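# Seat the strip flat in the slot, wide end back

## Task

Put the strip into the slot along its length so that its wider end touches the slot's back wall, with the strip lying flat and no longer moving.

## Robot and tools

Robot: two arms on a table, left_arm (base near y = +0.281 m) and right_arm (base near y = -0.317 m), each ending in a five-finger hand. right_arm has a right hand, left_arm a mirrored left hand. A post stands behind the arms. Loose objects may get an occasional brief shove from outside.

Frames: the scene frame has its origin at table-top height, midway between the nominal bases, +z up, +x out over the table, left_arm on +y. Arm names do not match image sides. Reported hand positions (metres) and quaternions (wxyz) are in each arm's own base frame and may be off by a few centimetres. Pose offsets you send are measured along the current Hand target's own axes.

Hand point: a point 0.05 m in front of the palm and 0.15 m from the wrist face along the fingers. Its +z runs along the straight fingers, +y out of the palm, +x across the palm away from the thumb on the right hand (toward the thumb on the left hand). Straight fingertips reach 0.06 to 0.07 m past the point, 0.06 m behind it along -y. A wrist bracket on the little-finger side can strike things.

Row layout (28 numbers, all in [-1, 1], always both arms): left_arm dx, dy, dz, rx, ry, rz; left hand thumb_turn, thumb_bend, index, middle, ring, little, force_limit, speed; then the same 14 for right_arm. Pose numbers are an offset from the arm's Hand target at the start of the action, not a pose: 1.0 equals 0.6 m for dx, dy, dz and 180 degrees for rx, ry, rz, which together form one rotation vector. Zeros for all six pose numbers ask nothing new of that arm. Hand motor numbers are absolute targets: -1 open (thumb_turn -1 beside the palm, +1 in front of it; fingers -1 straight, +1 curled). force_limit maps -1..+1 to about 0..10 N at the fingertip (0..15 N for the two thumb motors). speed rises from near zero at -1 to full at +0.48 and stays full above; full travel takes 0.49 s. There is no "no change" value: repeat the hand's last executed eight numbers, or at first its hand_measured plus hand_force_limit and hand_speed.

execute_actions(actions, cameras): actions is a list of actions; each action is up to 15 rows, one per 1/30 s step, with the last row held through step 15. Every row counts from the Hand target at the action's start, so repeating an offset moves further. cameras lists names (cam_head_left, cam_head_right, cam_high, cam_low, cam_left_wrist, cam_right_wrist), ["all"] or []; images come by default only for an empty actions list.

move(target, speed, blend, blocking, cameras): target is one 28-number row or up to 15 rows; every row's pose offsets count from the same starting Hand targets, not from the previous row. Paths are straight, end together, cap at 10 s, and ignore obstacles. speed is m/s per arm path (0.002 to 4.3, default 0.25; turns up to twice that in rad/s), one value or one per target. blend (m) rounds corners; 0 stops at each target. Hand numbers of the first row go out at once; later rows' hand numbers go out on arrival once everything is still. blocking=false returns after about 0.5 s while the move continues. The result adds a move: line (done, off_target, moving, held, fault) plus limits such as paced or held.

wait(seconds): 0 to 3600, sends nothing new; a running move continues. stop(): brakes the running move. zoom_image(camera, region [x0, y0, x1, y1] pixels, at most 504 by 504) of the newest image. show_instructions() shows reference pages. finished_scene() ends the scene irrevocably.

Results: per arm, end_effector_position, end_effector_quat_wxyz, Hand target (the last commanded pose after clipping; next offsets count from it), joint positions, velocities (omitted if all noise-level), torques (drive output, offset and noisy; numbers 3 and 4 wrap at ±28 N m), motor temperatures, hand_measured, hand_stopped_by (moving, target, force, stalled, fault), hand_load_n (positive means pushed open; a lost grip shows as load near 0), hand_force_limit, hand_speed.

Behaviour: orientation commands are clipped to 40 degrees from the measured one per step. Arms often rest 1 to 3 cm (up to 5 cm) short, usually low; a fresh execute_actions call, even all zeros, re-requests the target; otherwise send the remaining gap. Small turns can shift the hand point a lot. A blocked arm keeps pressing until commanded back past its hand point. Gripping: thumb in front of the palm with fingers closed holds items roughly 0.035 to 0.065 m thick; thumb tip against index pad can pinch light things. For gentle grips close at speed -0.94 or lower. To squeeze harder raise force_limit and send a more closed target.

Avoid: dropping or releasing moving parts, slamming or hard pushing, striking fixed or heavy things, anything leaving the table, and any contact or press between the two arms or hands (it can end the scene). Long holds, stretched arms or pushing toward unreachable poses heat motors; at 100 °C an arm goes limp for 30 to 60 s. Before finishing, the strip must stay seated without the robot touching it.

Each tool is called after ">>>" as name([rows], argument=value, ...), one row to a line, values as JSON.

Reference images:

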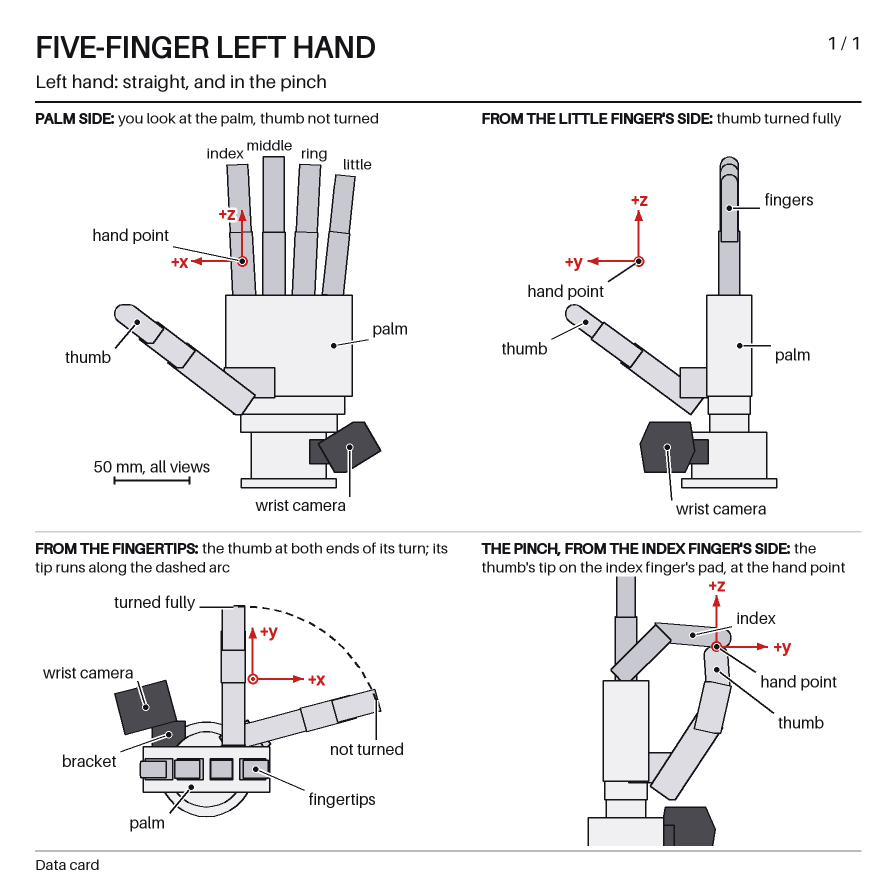

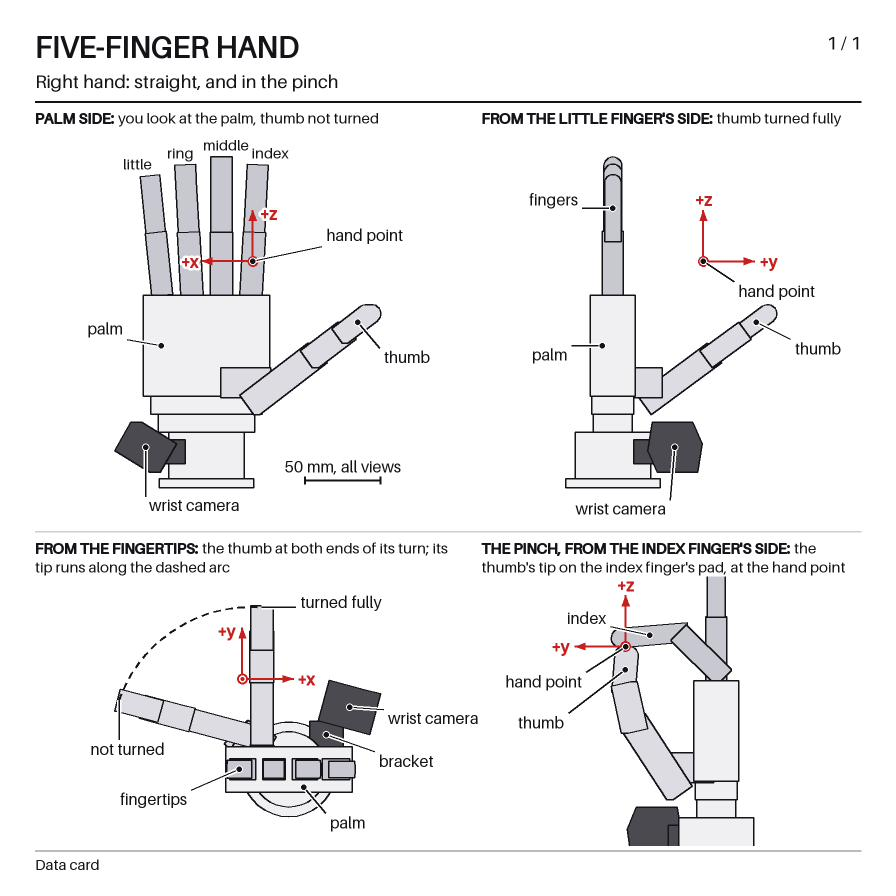

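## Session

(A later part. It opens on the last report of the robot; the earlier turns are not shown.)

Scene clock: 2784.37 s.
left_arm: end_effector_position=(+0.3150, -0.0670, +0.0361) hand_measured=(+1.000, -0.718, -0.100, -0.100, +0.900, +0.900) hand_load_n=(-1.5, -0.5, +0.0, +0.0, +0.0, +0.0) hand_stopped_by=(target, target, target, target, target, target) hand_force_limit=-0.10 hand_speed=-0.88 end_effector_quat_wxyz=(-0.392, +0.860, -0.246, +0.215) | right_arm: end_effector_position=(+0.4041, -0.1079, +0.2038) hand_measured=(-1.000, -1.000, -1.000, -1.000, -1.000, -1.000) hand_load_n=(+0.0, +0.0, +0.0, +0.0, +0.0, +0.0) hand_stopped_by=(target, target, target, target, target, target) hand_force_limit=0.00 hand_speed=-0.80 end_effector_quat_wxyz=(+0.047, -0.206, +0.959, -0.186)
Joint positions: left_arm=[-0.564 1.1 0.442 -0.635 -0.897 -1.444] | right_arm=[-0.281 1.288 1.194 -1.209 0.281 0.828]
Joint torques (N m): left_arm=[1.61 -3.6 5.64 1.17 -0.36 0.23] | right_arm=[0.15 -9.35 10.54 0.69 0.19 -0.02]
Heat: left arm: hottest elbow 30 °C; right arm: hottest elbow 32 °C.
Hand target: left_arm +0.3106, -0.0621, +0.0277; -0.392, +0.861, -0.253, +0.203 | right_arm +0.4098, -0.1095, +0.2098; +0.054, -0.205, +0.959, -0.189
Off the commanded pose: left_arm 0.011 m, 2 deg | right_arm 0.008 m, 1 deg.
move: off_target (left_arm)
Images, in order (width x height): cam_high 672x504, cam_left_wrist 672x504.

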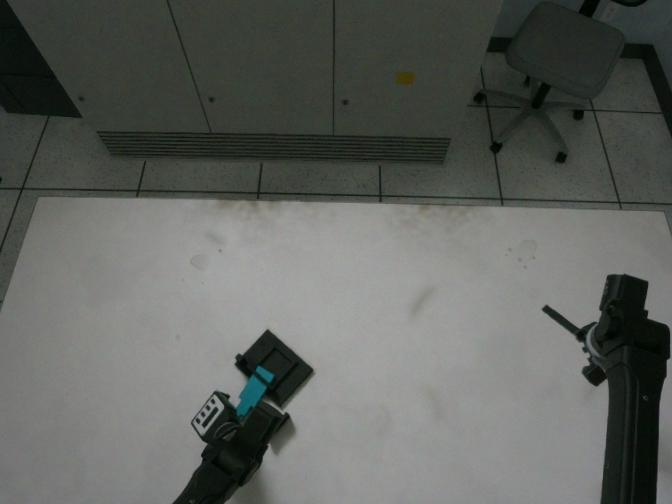

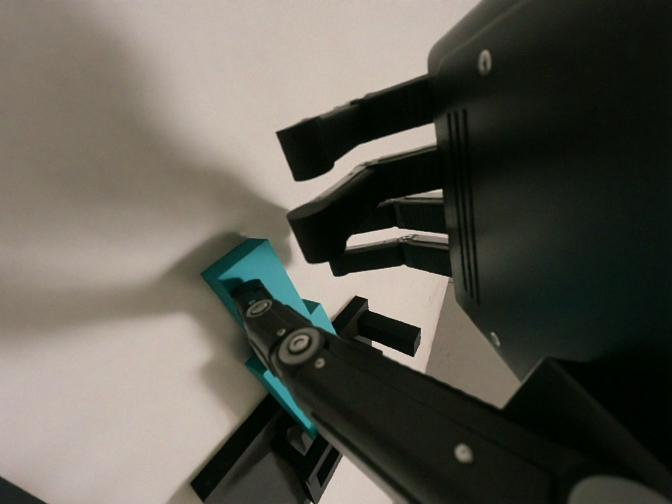

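>>> move([
  [0.005,-0.0259,-0.0204,0,0,0,1,-0.72,-0.1,-0.1,0.9,0.9,-0.1,-0.88,0,0,0,0,0,0,-1,-1,-1,-1,-1,-1,0,-0.8],
], speed=0.04, cameras=["cam_left_wrist","cam_high"])

>>> zoom_image(camera="cam_high", region=[220, 325, 320, 415])

Scene clock: 2795.03 s.
left_arm: end_effector_position=(+0.3052, -0.0609, +0.0402) hand_measured=(+1.000, -0.718, -0.100, -0.100, +0.900, +0.900) hand_load_n=(+0.0, +0.0, +0.0, +0.0, +0.5, +0.0) hand_stopped_by=(target, target, target, target, target, target) hand_force_limit=-0.10 hand_speed=-0.88 end_effector_quat_wxyz=(-0.393, +0.860, -0.253, +0.202) | right_arm: end_effector_position=(+0.4041, -0.1079, +0.2038) hand_measured=(-1.000, -1.000, -1.000, -1.000, -1.000, -1.000) hand_load_n=(+0.0, +0.0, +0.0, +0.0, +0.0, +0.0) hand_stopped_by=(target, target, target, target, target, target) hand_force_limit=0.00 hand_speed=-0.80 end_effector_quat_wxyz=(+0.047, -0.206, +0.959, -0.186)
Joint positions: left_arm=[-0.56 1.062 0.442 -0.697 -0.891 -1.437] | right_arm=[-0.281 1.288 1.194 -1.209 0.281 0.828]
Joint torques (N m): left_arm=[1.38 -4.37 7.98 0.4 -0.65 0.16] | right_arm=[0.03 -9.47 10.54 0.68 0.2 -0.01]
Heat: left arm: hottest elbow 30 °C; right arm: hottest elbow 32 °C.
Hand target: left_arm +0.3105, -0.0622, +0.0477; -0.392, +0.861, -0.253, +0.203 | right_arm +0.4098, -0.1095, +0.2098; +0.054, -0.205, +0.959, -0.189
Off the commanded pose: left_arm 0.009 m, 0 deg | right_arm 0.008 m, 1 deg.
move: done
Images, in order (width x height): cam_high 672x504, cam_left_wrist 672x504.

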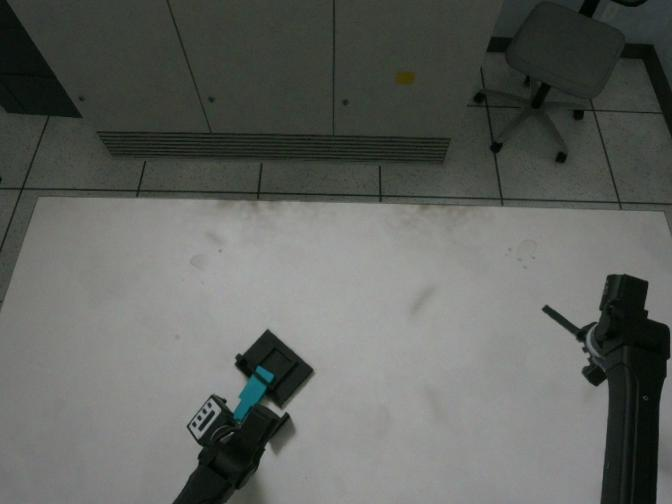

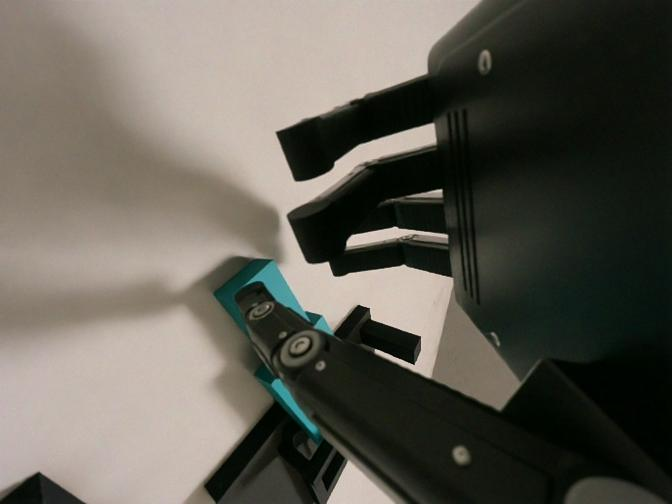

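Scaled by 5.040 from the camera's image (finer frame: 960x720).

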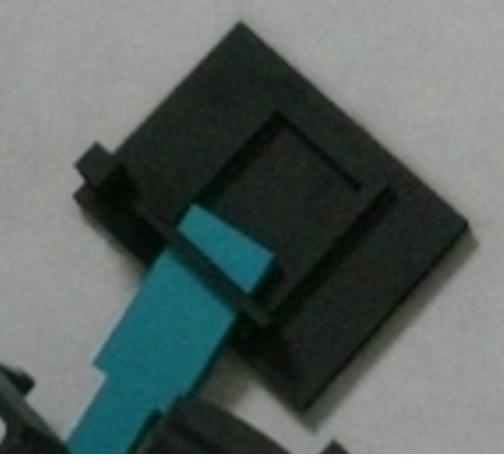

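>>> move([
  [0.0133,-0.0200,-0.018,0,0,0,1,-0.72,-0.1,-0.1,0.9,0.9,-0.1,-0.88,0,0,0,0,0,0,-1,-1,-1,-1,-1,-1,0,-0.8],
  [0.0133,-0.0200,-0.018,0,0,0,1,-1,-0.25,-0.25,0.9,0.9,-0.1,-0.7,0,0,0,0,0,0,-1,-1,-1,-1,-1,-1,0,-0.8],
], speed=0.05, cameras=["cam_left_wrist","cam_high"])

>>> zoom_image(camera="cam_high", region=[220, 325, 320, 415])

Scene clock: 2841.30 s.
left_arm: end_effector_position=(+0.2979, -0.0564, +0.0451) hand_measured=(+1.000, -1.000, -0.250, -0.250, +0.900, +0.900) hand_load_n=(+0.0, +0.0, +0.0, +0.0, +0.0, +0.0) hand_stopped_by=(target, target, target, target, target, target) hand_force_limit=-0.10 hand_speed=-0.70 end_effector_quat_wxyz=(-0.398, +0.860, -0.261, +0.186) | right_arm: end_effector_position=(+0.4041, -0.1079, +0.2038) hand_measured=(-1.000, -1.000, -1.000, -1.000, -1.000, -1.000) hand_load_n=(+0.0, +0.0, +0.0, +0.0, +0.0, +0.0) hand_stopped_by=(target, target, target, target, target, target) hand_force_limit=0.00 hand_speed=-0.80 end_effector_quat_wxyz=(+0.047, -0.206, +0.959, -0.186)
Joint positions: left_arm=[-0.56 1.042 0.455 -0.767 -0.891 -1.437] | right_arm=[-0.281 1.288 1.194 -1.209 0.281 0.828]
Joint torques (N m): left_arm=[0.85 -4.25 10.02 0.28 -0.73 0.05] | right_arm=[0.09 -9.35 10.54 0.69 0.2 -0.02]
Heat: left arm: hottest elbow 31 °C; right arm: hottest elbow 32 °C.
Hand target: left_arm +0.3142, -0.0663, +0.0648; -0.392, +0.861, -0.253, +0.203 | right_arm +0.4098, -0.1095, +0.2098; +0.054, -0.205, +0.959, -0.189
Off the commanded pose: left_arm 0.027 m, 2 deg | right_arm 0.008 m, 1 deg.
move: off_target (left_arm); target 2's new numbers were sent with left_arm's hand 0.027 m and 2 deg from that target
Images, in order (width x height): cam_high 672x504, cam_left_wrist 672x504.

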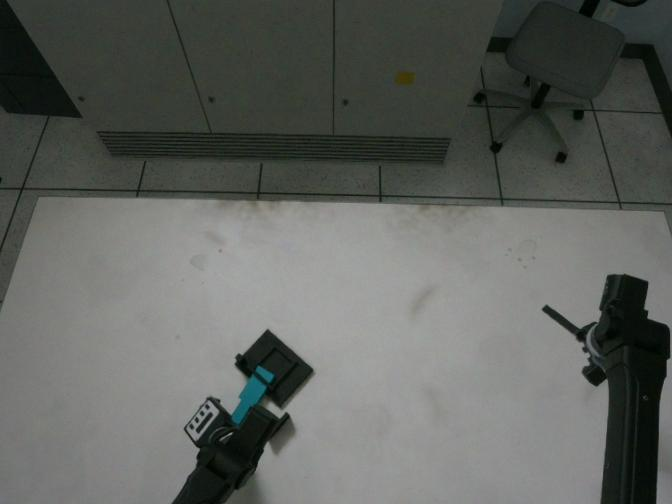

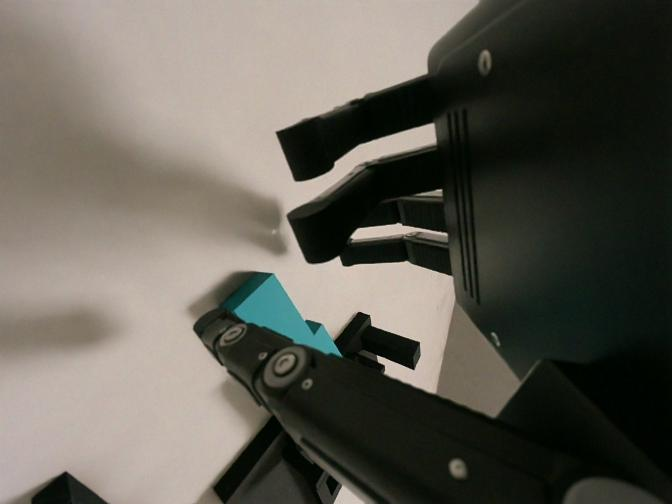

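Scaled by 5.040 from the camera's image (finer frame: 960x720).

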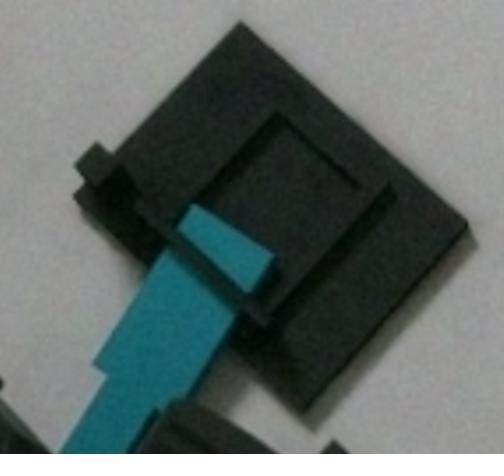

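>>> move([
  [0.0078,-0.0148,-0.0065,0,0,0,1,-1,-0.25,-0.25,0.9,0.9,-0.1,-0.7,0,0,0,0,0,0,-1,-1,-1,-1,-1,-1,0,-0.8],
], speed=0.08, cameras=["cam_left_wrist"])

Scene clock: 2852.10 s.
left_arm: end_effector_position=(+0.3031, -0.0589, +0.0560) hand_measured=(+1.000, -1.000, -0.250, -0.250, +0.900, +0.900) hand_load_n=(+0.0, +0.0, +0.0, +0.0, +0.5, +0.0) hand_stopped_by=(target, target, target, target, target, target) hand_force_limit=-0.10 hand_speed=-0.70 end_effector_quat_wxyz=(-0.397, +0.860, -0.259, +0.191) | right_arm: end_effector_position=(+0.4041, -0.1079, +0.2038) hand_measured=(-1.000, -1.000, -1.000, -1.000, -1.000, -1.000) hand_load_n=(+0.0, +0.0, +0.0, +0.0, +0.0, +0.0) hand_stopped_by=(target, target, target, target, target, target) hand_force_limit=0.00 hand_speed=-0.80 end_effector_quat_wxyz=(+0.047, -0.206, +0.959, -0.186)
Joint positions: left_arm=[-0.558 1.031 0.48 -0.79 -0.891 -1.434] | right_arm=[-0.281 1.288 1.194 -1.209 0.281 0.828]
Joint torques (N m): left_arm=[1.32 -4.13 10.11 0.25 -0.66 0.16] | right_arm=[0.15 -9.47 10.52 0.7 0.2 -0.01]
Heat: left arm: hottest elbow 33 °C; right arm: hottest elbow 32 °C.
Hand target: left_arm +0.3182, -0.0662, +0.0748; -0.392, +0.861, -0.253, +0.203 | right_arm +0.4098, -0.1095, +0.2098; +0.054, -0.205, +0.959, -0.189
Off the commanded pose: left_arm 0.025 m, 2 deg | right_arm 0.008 m, 1 deg.
move: off_target (left_arm)

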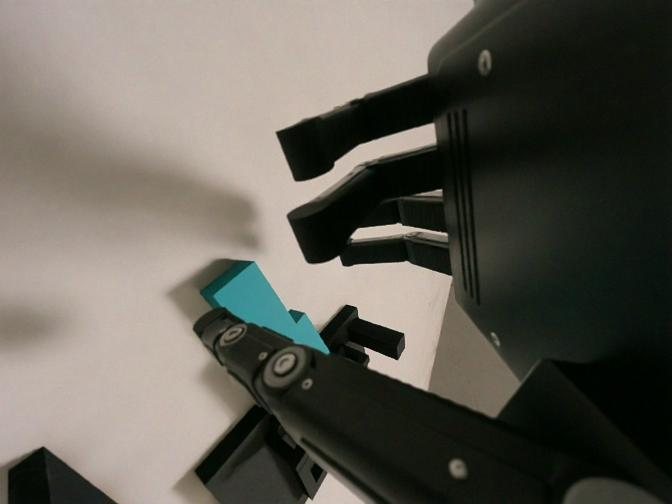

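>>> move([
  [-0.0203,0.0458,0.0317,0,0,0,1,-1,-0.25,-0.25,0.9,0.9,-0.1,-0.7,0,0,0,0,0,0,-1,-1,-1,-1,-1,-1,0,-0.8],
], speed=0.05, cameras=["cam_left_wrist"])

>>> zoom_image(camera="cam_left_wrist", region=[160, 190, 400, 400])

Scene clock: 2864.53 s.
left_arm: end_effector_position=(+0.3148, -0.0662, +0.0474) hand_measured=(+1.000, -1.000, -0.250, -0.250, +0.900, +0.900) hand_load_n=(-0.5, +0.0, +0.0, +0.0, +0.0, +0.0) hand_stopped_by=(target, target, target, target, target, target) hand_force_limit=-0.10 hand_speed=-0.70 end_effector_quat_wxyz=(-0.392, +0.861, -0.249, +0.210) | right_arm: end_effector_position=(+0.4041, -0.1079, +0.2038) hand_measured=(-1.000, -1.000, -1.000, -1.000, -1.000, -1.000) hand_load_n=(+0.0, -0.5, +0.0, +0.0, +0.0, +0.0) hand_stopped_by=(target, target, target, target, target, target) hand_force_limit=0.00 hand_speed=-0.80 end_effector_quat_wxyz=(+0.047, -0.206, +0.959, -0.186)
Joint positions: left_arm=[-0.558 1.072 0.466 -0.691 -0.891 -1.434] | right_arm=[-0.281 1.288 1.194 -1.209 0.281 0.828]
Joint torques (N m): left_arm=[0.91 -3.43 5.85 1.25 -0.69 0.05] | right_arm=[0.15 -9.41 10.52 0.66 0.2 -0.01]
Heat: left arm: hottest elbow 34 °C; right arm: hottest elbow 32 °C.
Hand target: left_arm +0.3114, -0.0636, +0.0400; -0.392, +0.861, -0.253, +0.203 | right_arm +0.4098, -0.1095, +0.2098; +0.054, -0.205, +0.959, -0.189
Off the commanded pose: left_arm 0.009 m, 1 deg | right_arm 0.008 m, 1 deg.
move: done

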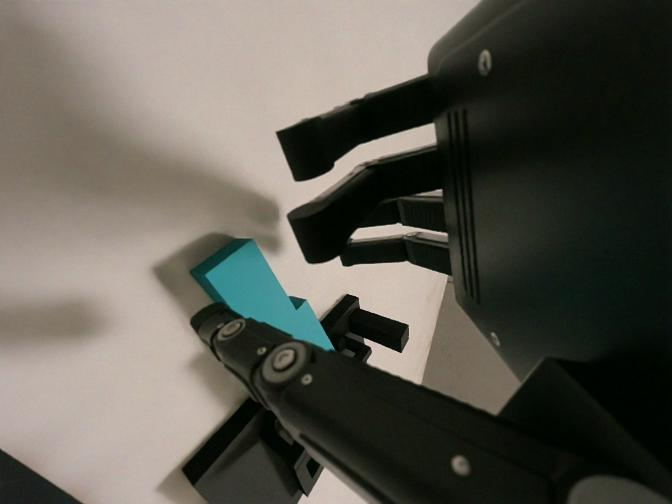

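Scaled by 2.100 from the camera's image (finer frame: 960x720).

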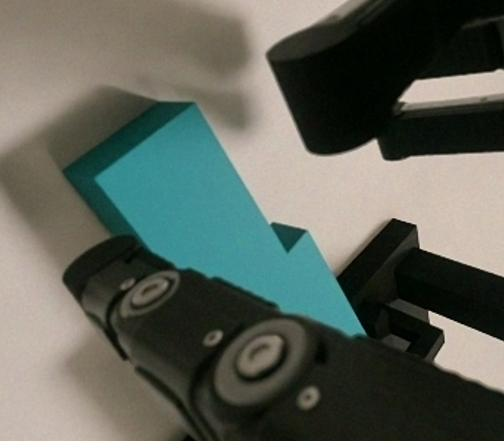

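>>> move([
  [-0.0040,0.0225,0.0152,0,0,0,1,-1,-0.25,-0.25,0.9,0.9,-0.1,-0.7,0,0,0,0,0,0,-1,-1,-1,-1,-1,-1,0,-0.8],
], speed=0.04, cameras=["cam_left_wrist","cam_high"])

>>> zoom_image(camera="cam_left_wrist", region=[160, 190, 400, 400])

Scene clock: 2883.60 s.
left_arm: end_effector_position=(+0.3145, -0.0660, +0.0303) hand_measured=(+1.000, -1.000, -0.250, -0.250, +0.900, +0.900) hand_load_n=(+0.0, +0.0, +0.0, +0.0, +0.0, +0.0) hand_stopped_by=(target, target, target, target, target, target) hand_force_limit=-0.10 hand_speed=-0.70 end_effector_quat_wxyz=(-0.392, +0.861, -0.250, +0.207) | right_arm: end_effector_position=(+0.4041, -0.1079, +0.2038) hand_measured=(-1.000, -1.000, -1.000, -1.000, -1.000, -1.000) hand_load_n=(+0.0, +0.0, +0.0, +0.0, +0.0, +0.0) hand_stopped_by=(target, target, target, target, target, target) hand_force_limit=0.00 hand_speed=-0.80 end_effector_quat_wxyz=(+0.047, -0.206, +0.959, -0.186)
Joint positions: left_arm=[-0.558 1.119 0.441 -0.625 -0.891 -1.434] | right_arm=[-0.281 1.288 1.194 -1.209 0.281 0.828]
Joint velocities: left_arm=[within noise] | right_arm=[-0.005 -0.005 -0.002 0.002 -0.007 -0.168]
Joint torques (N m): left_arm=[0.56 -3.72 5.52 1.25 -0.74 -0.04] | right_arm=[0.03 -9.52 10.52 0.69 0.2 -0.01]
Heat: left arm: hottest elbow 33 °C; right arm: hottest elbow 32 °C.
Hand target: left_arm +0.3108, -0.0646, +0.0235; -0.392, +0.861, -0.253, +0.203 | right_arm +0.4098, -0.1095, +0.2098; +0.054, -0.205, +0.959, -0.189
Off the commanded pose: left_arm 0.008 m, 1 deg | right_arm 0.008 m, 1 deg.
move: done
Images, in order (width x height): cam_high 672x504, cam_left_wrist 672x504.

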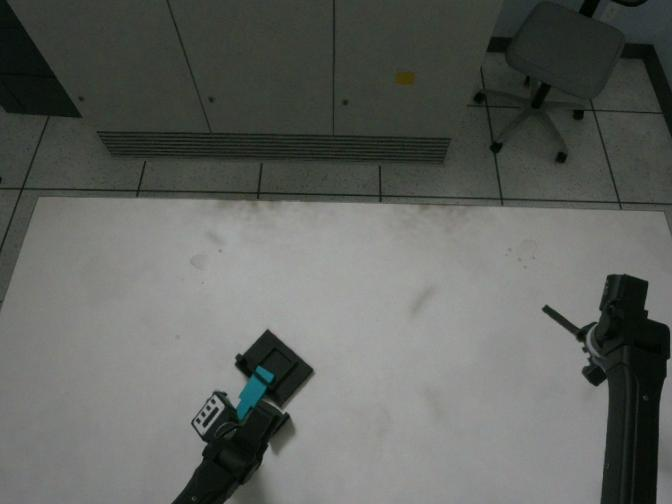

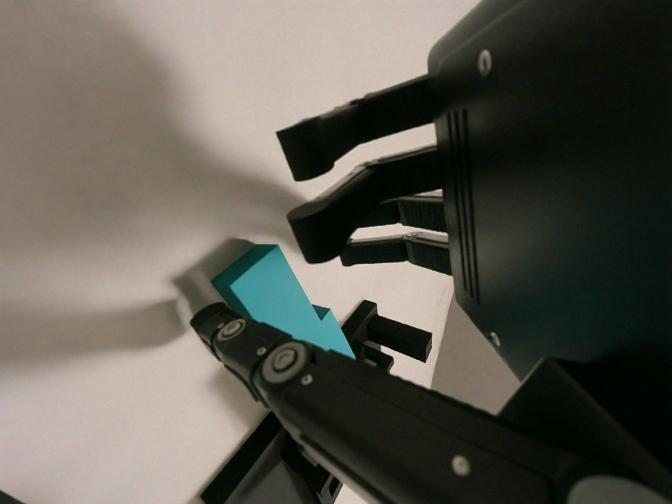

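Scaled by 2.100 from the camera's image (finer frame: 960x720).

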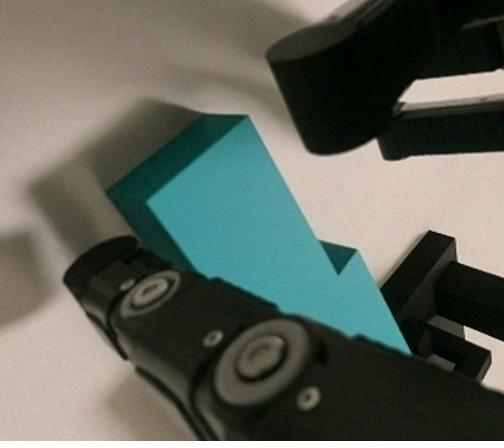

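>>> move(target=[0,0,0,0,0,0,1,-0.7,-0.2,-0.2,0.9,0.9,-0.4,-0.9,0,0,0,0,0,0,-1,-1,-1,-1,-1,-1,0,-0.8], cameras=["cam_left_wrist","cam_high"])

>>> zoom_image(camera="cam_left_wrist", region=[160, 190, 400, 400])

>>> zoom_image(camera="cam_high", region=[220, 325, 320, 415])

Scene clock: 2899.27 s.
left_arm: end_effector_position=(+0.3145, -0.0660, +0.0303) hand_measured=(+1.000, -0.700, -0.200, -0.200, +0.900, +0.900) hand_load_n=(+0.0, +0.5, +0.0, +0.0, +0.0, +0.0) hand_stopped_by=(target, target, target, target, target, target) hand_force_limit=-0.40 hand_speed=-0.90 end_effector_quat_wxyz=(-0.392, +0.861, -0.250, +0.207) | right_arm: end_effector_position=(+0.4041, -0.1079, +0.2038) hand_measured=(-1.000, -1.000, -1.000, -1.000, -1.000, -1.000) hand_load_n=(+0.0, +0.0, +0.0, +0.0, +0.0, +0.0) hand_stopped_by=(target, target, target, target, target, target) hand_force_limit=0.00 hand_speed=-0.80 end_effector_quat_wxyz=(+0.047, -0.206, +0.959, -0.186)
Joint positions: left_arm=[-0.558 1.119 0.441 -0.625 -0.891 -1.434] | right_arm=[-0.281 1.288 1.194 -1.209 0.281 0.828]
Joint torques (N m): left_arm=[0.5 -3.72 5.52 1.21 -0.74 -0.03] | right_arm=[0.15 -9.52 10.51 0.7 0.2 -0.02]
Heat: left arm: hottest elbow 32 °C; right arm: hottest elbow 32 °C.
Hand target: left_arm +0.3108, -0.0646, +0.0235; -0.392, +0.861, -0.253, +0.203 | right_arm +0.4098, -0.1095, +0.2098; +0.054, -0.205, +0.959, -0.189
Off the commanded pose: left_arm 0.008 m, 1 deg | right_arm 0.008 m, 1 deg.
move: done
Images, in order (width x height): cam_high 672x504, cam_left_wrist 672x504.

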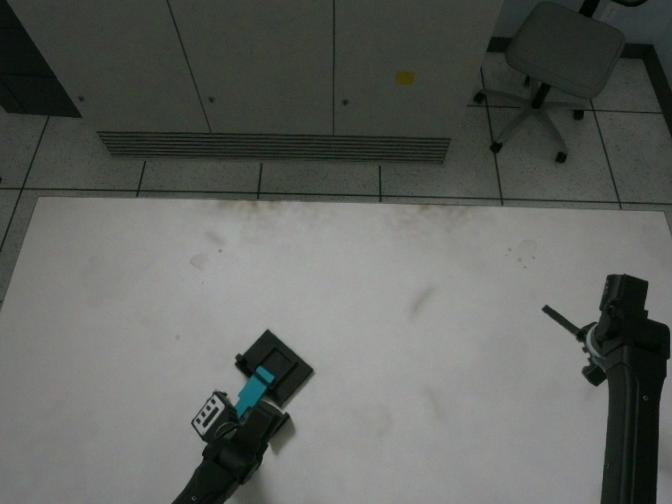

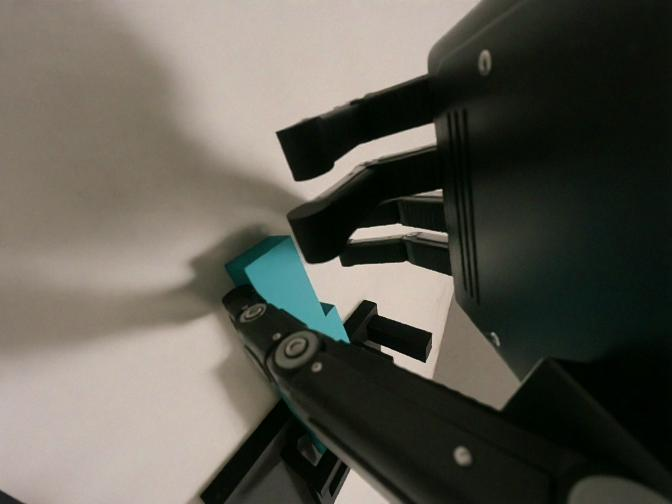

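Scaled by 2.100 from the camera's image (finer frame: 960x720).

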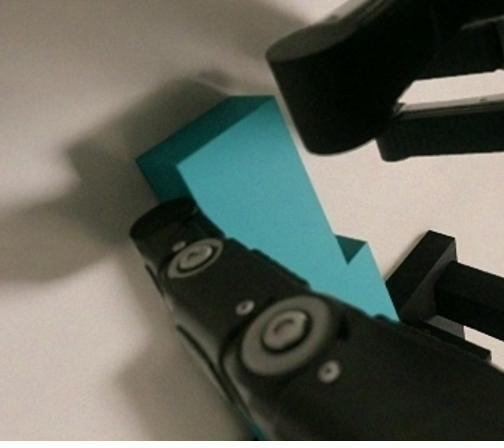

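Scaled by 5.040 from the camera's image (finer frame: 960x720).

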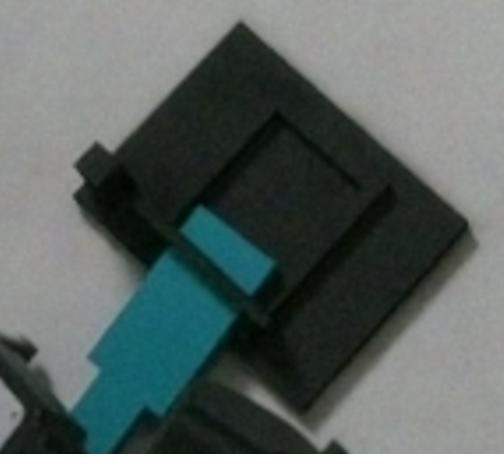

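>>> move(target=[0,0,0,0,0,0,1,-0.6,-0.1,-0.1,0.9,0.9,-0.3,-0.9,0,0,0,0,0,0,-1,-1,-1,-1,-1,-1,0,-0.8], cameras=["cam_left_wrist","cam_high"])

>>> zoom_image(camera="cam_left_wrist", region=[160, 190, 400, 400])

>>> zoom_image(camera="cam_high", region=[220, 325, 320, 415])

Scene clock: 2910.53 s.
left_arm: end_effector_position=(+0.3145, -0.0660, +0.0303) hand_measured=(+1.000, -0.600, -0.100, -0.100, +0.900, +0.900) hand_load_n=(+0.0, +0.0, +0.0, +0.0, +0.0, +0.0) hand_stopped_by=(target, target, target, target, target, target) hand_force_limit=-0.30 hand_speed=-0.90 end_effector_quat_wxyz=(-0.392, +0.861, -0.250, +0.207) | right_arm: end_effector_position=(+0.4041, -0.1079, +0.2038) hand_measured=(-1.000, -1.000, -1.000, -1.000, -1.000, -1.000) hand_load_n=(-0.5, -0.5, +0.0, +0.0, +0.0, +0.0) hand_stopped_by=(target, target, target, target, target, target) hand_force_limit=0.00 hand_speed=-0.80 end_effector_quat_wxyz=(+0.047, -0.206, +0.959, -0.186)
Joint positions: left_arm=[-0.558 1.119 0.441 -0.625 -0.891 -1.434] | right_arm=[-0.281 1.288 1.194 -1.209 0.281 0.828]
Joint torques (N m): left_arm=[0.5 -3.72 5.5 1.2 -0.74 -0.03] | right_arm=[0.15 -9.41 10.54 0.69 0.2 -0.01]
Heat: left arm: hottest elbow 31 °C; right arm: hottest elbow 32 °C.
Hand target: left_arm +0.3108, -0.0646, +0.0235; -0.392, +0.861, -0.253, +0.203 | right_arm +0.4098, -0.1095, +0.2098; +0.054, -0.205, +0.959, -0.189
Off the commanded pose: left_arm 0.008 m, 1 deg | right_arm 0.008 m, 1 deg.
move: done
Images, in order (width x height): cam_high 672x504, cam_left_wrist 672x504.

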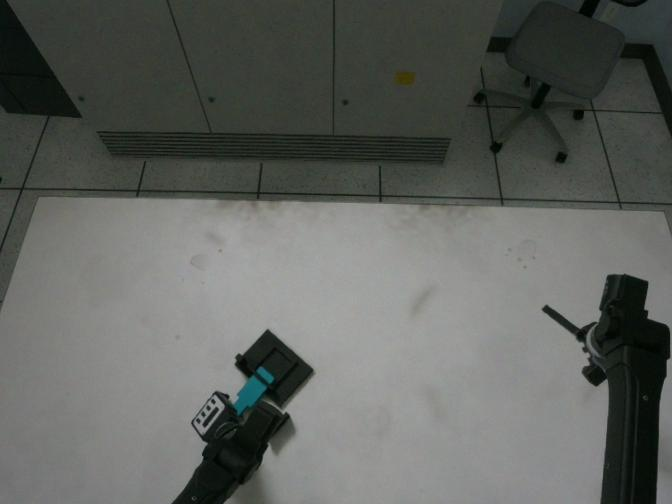

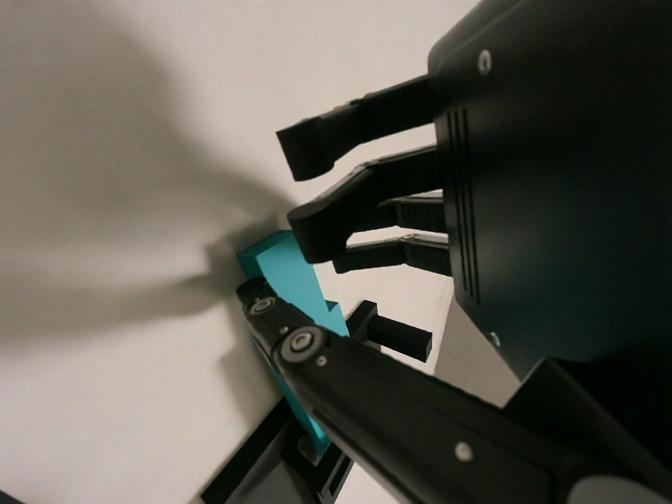

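Scaled by 2.100 from the camera's image (finer frame: 960x720).

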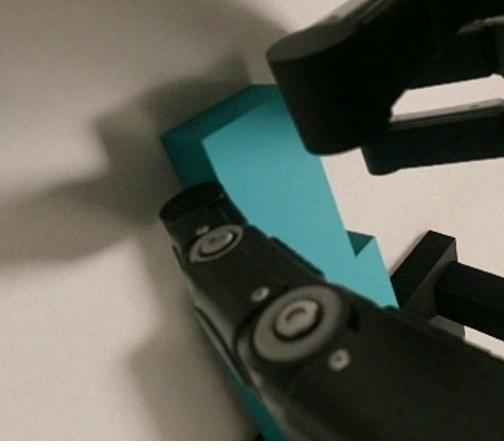

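Scaled by 5.040 from the camera's image (finer frame: 960x720).

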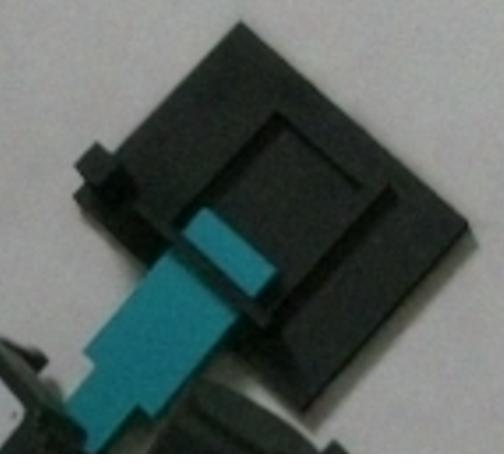

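>>> move(target=[0,0,0,0,0,0,1,-0.55,0.02,-0.02,0.9,0.9,-0.3,-0.9,0,0,0,0,0,0,-1,-1,-1,-1,-1,-1,0,-0.8], cameras=["cam_left_wrist","cam_high"])

>>> zoom_image(camera="cam_left_wrist", region=[160, 190, 400, 400])

>>> zoom_image(camera="cam_high", region=[220, 325, 320, 415])

Scene clock: 2918.77 s.
left_arm: end_effector_position=(+0.3145, -0.0660, +0.0303) hand_measured=(+1.000, -0.550, +0.020, -0.020, +0.900, +0.900) hand_load_n=(+0.0, +0.0, +0.0, +0.0, +0.0, +0.0) hand_stopped_by=(target, target, target, target, target, target) hand_force_limit=-0.30 hand_speed=-0.90 end_effector_quat_wxyz=(-0.392, +0.861, -0.250, +0.207) | right_arm: end_effector_position=(+0.4041, -0.1079, +0.2038) hand_measured=(-1.000, -1.000, -1.000, -1.000, -1.000, -1.000) hand_load_n=(+0.0, +0.0, +0.0, +0.0, +0.0, +0.0) hand_stopped_by=(target, target, target, target, target, target) hand_force_limit=0.00 hand_speed=-0.80 end_effector_quat_wxyz=(+0.047, -0.206, +0.959, -0.186)
Joint positions: left_arm=[-0.558 1.119 0.441 -0.625 -0.891 -1.434] | right_arm=[-0.281 1.288 1.194 -1.209 0.281 0.828]
Joint torques (N m): left_arm=[0.5 -3.66 5.52 1.21 -0.74 -0.04] | right_arm=[0.15 -9.35 10.54 0.7 0.2 -0.01]
Heat: left arm: hottest elbow 31 °C; right arm: hottest elbow 32 °C.
Hand target: left_arm +0.3108, -0.0646, +0.0235; -0.392, +0.861, -0.253, +0.203 | right_arm +0.4098, -0.1095, +0.2098; +0.054, -0.205, +0.959, -0.189
Off the commanded pose: left_arm 0.008 m, 1 deg | right_arm 0.008 m, 1 deg.
move: done
Images, in order (width x height): cam_high 672x504, cam_left_wrist 672x504.

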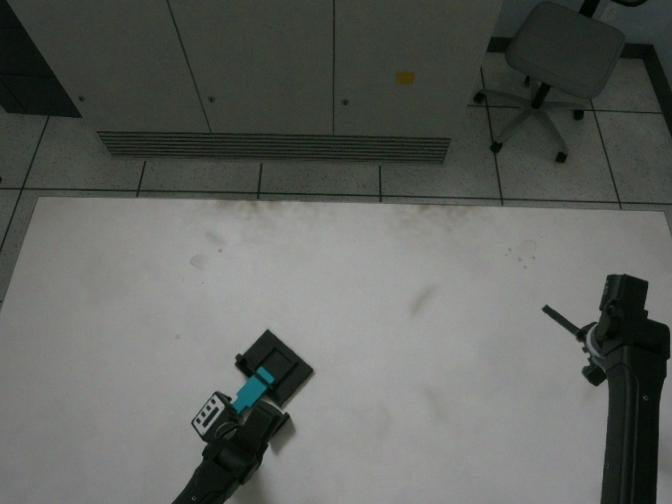

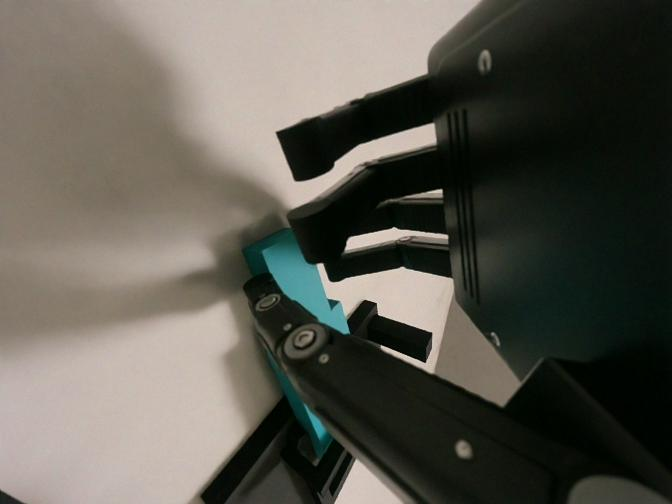

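Scaled by 2.100 from the camera's image (finer frame: 960x720).

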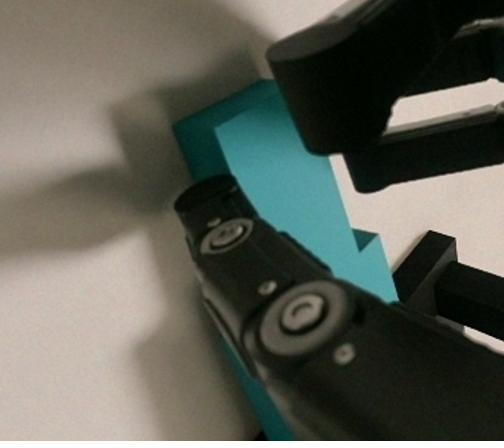

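Scaled by 5.040 from the camera's image (finer frame: 960x720).

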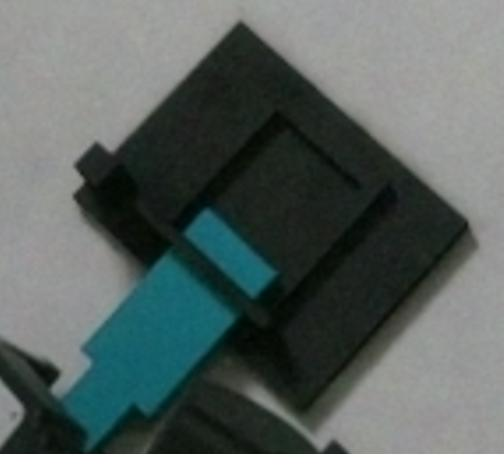

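>>> move(target=[0,0,0,0,0,0,1,-0.55,0.12,0.0,0.9,0.9,-0.4,-0.93,0,0,0,0,0,0,-1,-1,-1,-1,-1,-1,0,-0.8], cameras=["cam_left_wrist","cam_high"])

>>> zoom_image(camera="cam_left_wrist", region=[160, 190, 400, 400])

>>> zoom_image(camera="cam_high", region=[220, 325, 320, 415])

Scene clock: 2929.57 s.
left_arm: end_effector_position=(+0.3145, -0.0660, +0.0303) hand_measured=(+1.000, -0.550, +0.120, +0.000, +0.900, +0.900) hand_load_n=(+0.0, +0.5, +0.0, +0.0, +0.0, +0.0) hand_stopped_by=(target, target, target, target, target, target) hand_force_limit=-0.40 hand_speed=-0.93 end_effector_quat_wxyz=(-0.392, +0.861, -0.250, +0.207) | right_arm: end_effector_position=(+0.4041, -0.1079, +0.2038) hand_measured=(-1.000, -1.000, -1.000, -1.000, -1.000, -1.000) hand_load_n=(+0.0, +0.0, +0.0, +0.0, +0.0, +0.0) hand_stopped_by=(target, target, target, target, target, target) hand_force_limit=0.00 hand_speed=-0.80 end_effector_quat_wxyz=(+0.047, -0.206, +0.959, -0.186)
Joint positions: left_arm=[-0.558 1.119 0.441 -0.625 -0.891 -1.434] | right_arm=[-0.281 1.288 1.194 -1.209 0.281 0.828]
Joint torques (N m): left_arm=[0.5 -3.66 5.5 1.21 -0.74 -0.04] | right_arm=[0.21 -9.35 10.52 0.69 0.2 -0.02]
Heat: left arm: hottest elbow 31 °C; right arm: hottest elbow 32 °C.
Hand target: left_arm +0.3108, -0.0646, +0.0235; -0.392, +0.861, -0.253, +0.203 | right_arm +0.4098, -0.1095, +0.2098; +0.054, -0.205, +0.959, -0.189
Off the commanded pose: left_arm 0.008 m, 1 deg | right_arm 0.008 m, 1 deg.
move: done
Images, in order (width x height): cam_high 672x504, cam_left_wrist 672x504.

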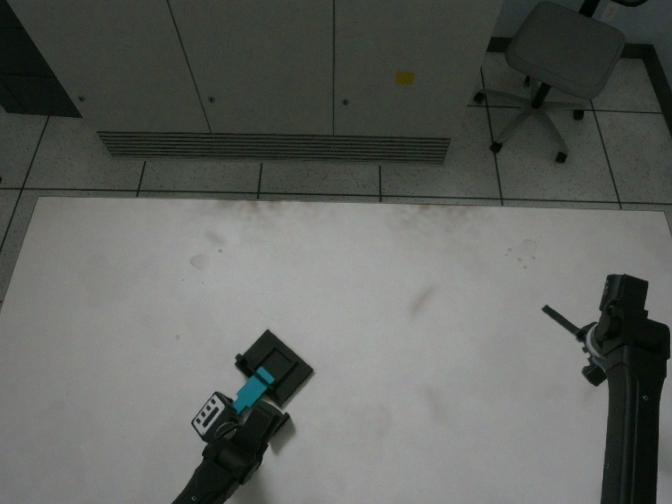

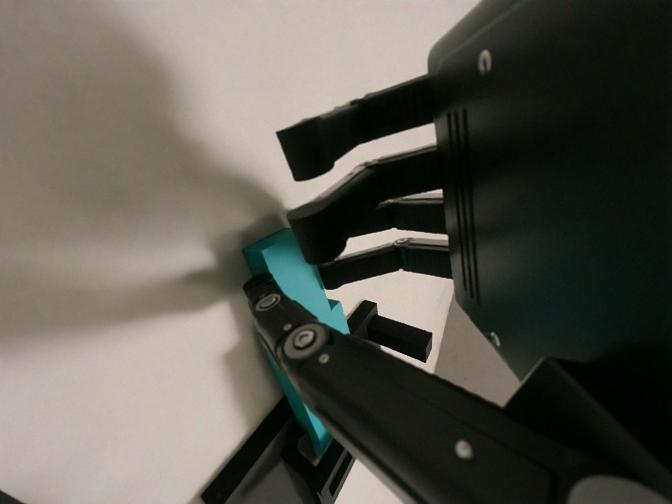

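Scaled by 2.100 from the camera's image (finer frame: 960x720).

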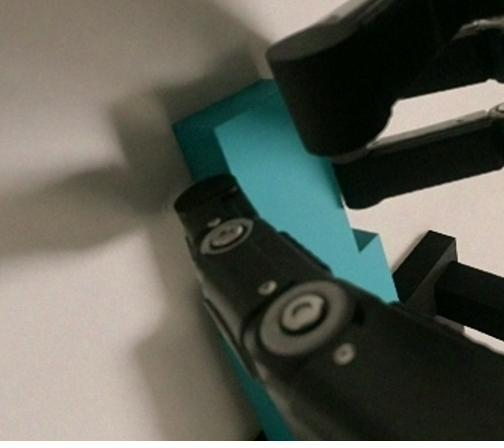

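Scaled by 5.040 from the camera's image (finer frame: 960x720).

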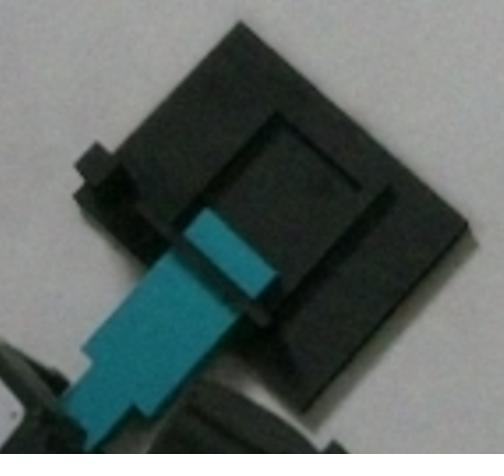

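>>> move(target=[0,0,0,0,0,0,1,-0.55,0.2,0.1,0.9,0.9,-0.4,-0.93,0,0,0,0,0,0,-1,-1,-1,-1,-1,-1,0,-0.8], cameras=["cam_left_wrist","cam_high"])

>>> zoom_image(camera="cam_left_wrist", region=[160, 190, 400, 400])

>>> zoom_image(camera="cam_high", region=[220, 325, 320, 415])

Scene clock: 2937.23 s.
left_arm: end_effector_position=(+0.3145, -0.0660, +0.0303) hand_measured=(+1.000, -0.550, +0.144, +0.078, +0.900, +0.900) hand_load_n=(+0.0, +5.0, +2.0, +3.0, +0.0, +0.0) hand_stopped_by=(target, target, force, force, target, target) hand_force_limit=-0.40 hand_speed=-0.93 end_effector_quat_wxyz=(-0.392, +0.861, -0.250, +0.207) | right_arm: end_effector_position=(+0.4041, -0.1079, +0.2038) hand_measured=(-1.000, -1.000, -1.000, -1.000, -1.000, -1.000) hand_load_n=(+0.0, +0.0, +0.0, +0.0, +0.0, +0.0) hand_stopped_by=(target, target, target, target, target, target) hand_force_limit=0.00 hand_speed=-0.80 end_effector_quat_wxyz=(+0.047, -0.206, +0.959, -0.186)
Joint positions: left_arm=[-0.558 1.119 0.441 -0.625 -0.891 -1.434] | right_arm=[-0.281 1.288 1.194 -1.209 0.281 0.828]
Joint torques (N m): left_arm=[0.56 -3.66 5.5 1.21 -0.74 -0.04] | right_arm=[0.09 -9.35 10.54 0.69 0.2 -0.01]
Heat: left arm: hottest elbow 30 °C; right arm: hottest elbow 32 °C.
Hand target: left_arm +0.3108, -0.0646, +0.0235; -0.392, +0.861, -0.253, +0.203 | right_arm +0.4098, -0.1095, +0.2098; +0.054, -0.205, +0.959, -0.189
Off the commanded pose: left_arm 0.008 m, 1 deg | right_arm 0.008 m, 1 deg.
move: done
Images, in order (width x height): cam_high 672x504, cam_left_wrist 672x504.

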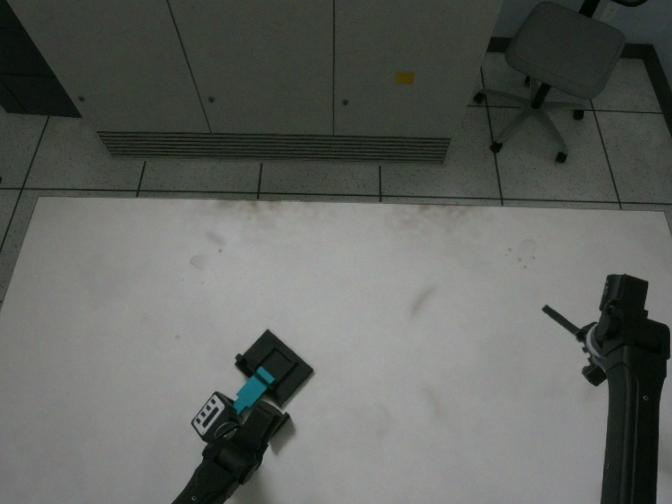

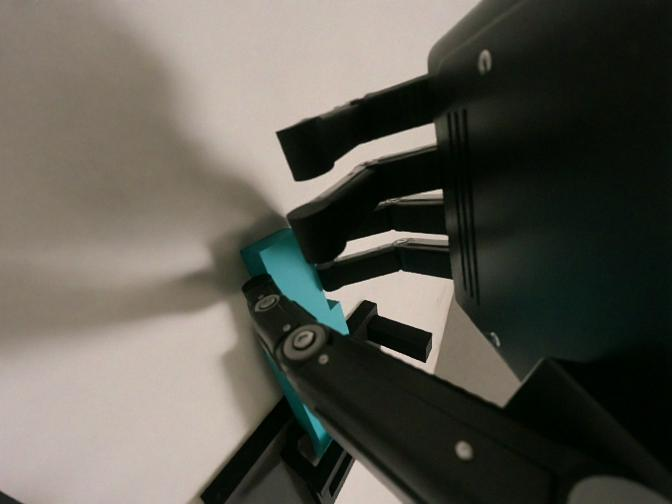

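Scaled by 2.100 from the camera's image (finer frame: 960x720).

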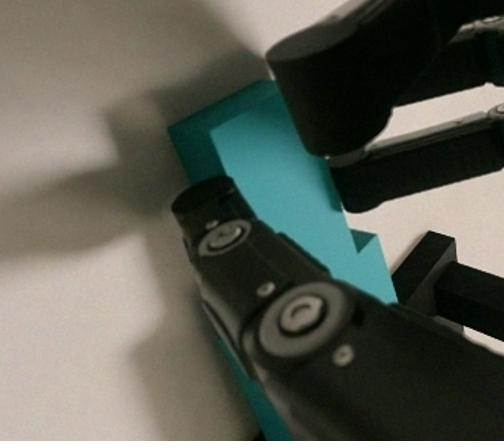

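Scaled by 5.040 from the camera's image (finer frame: 960x720).

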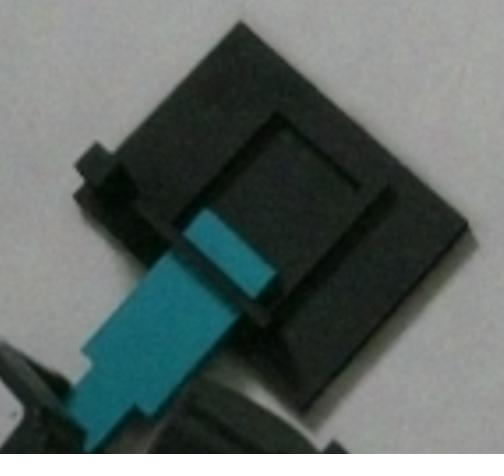

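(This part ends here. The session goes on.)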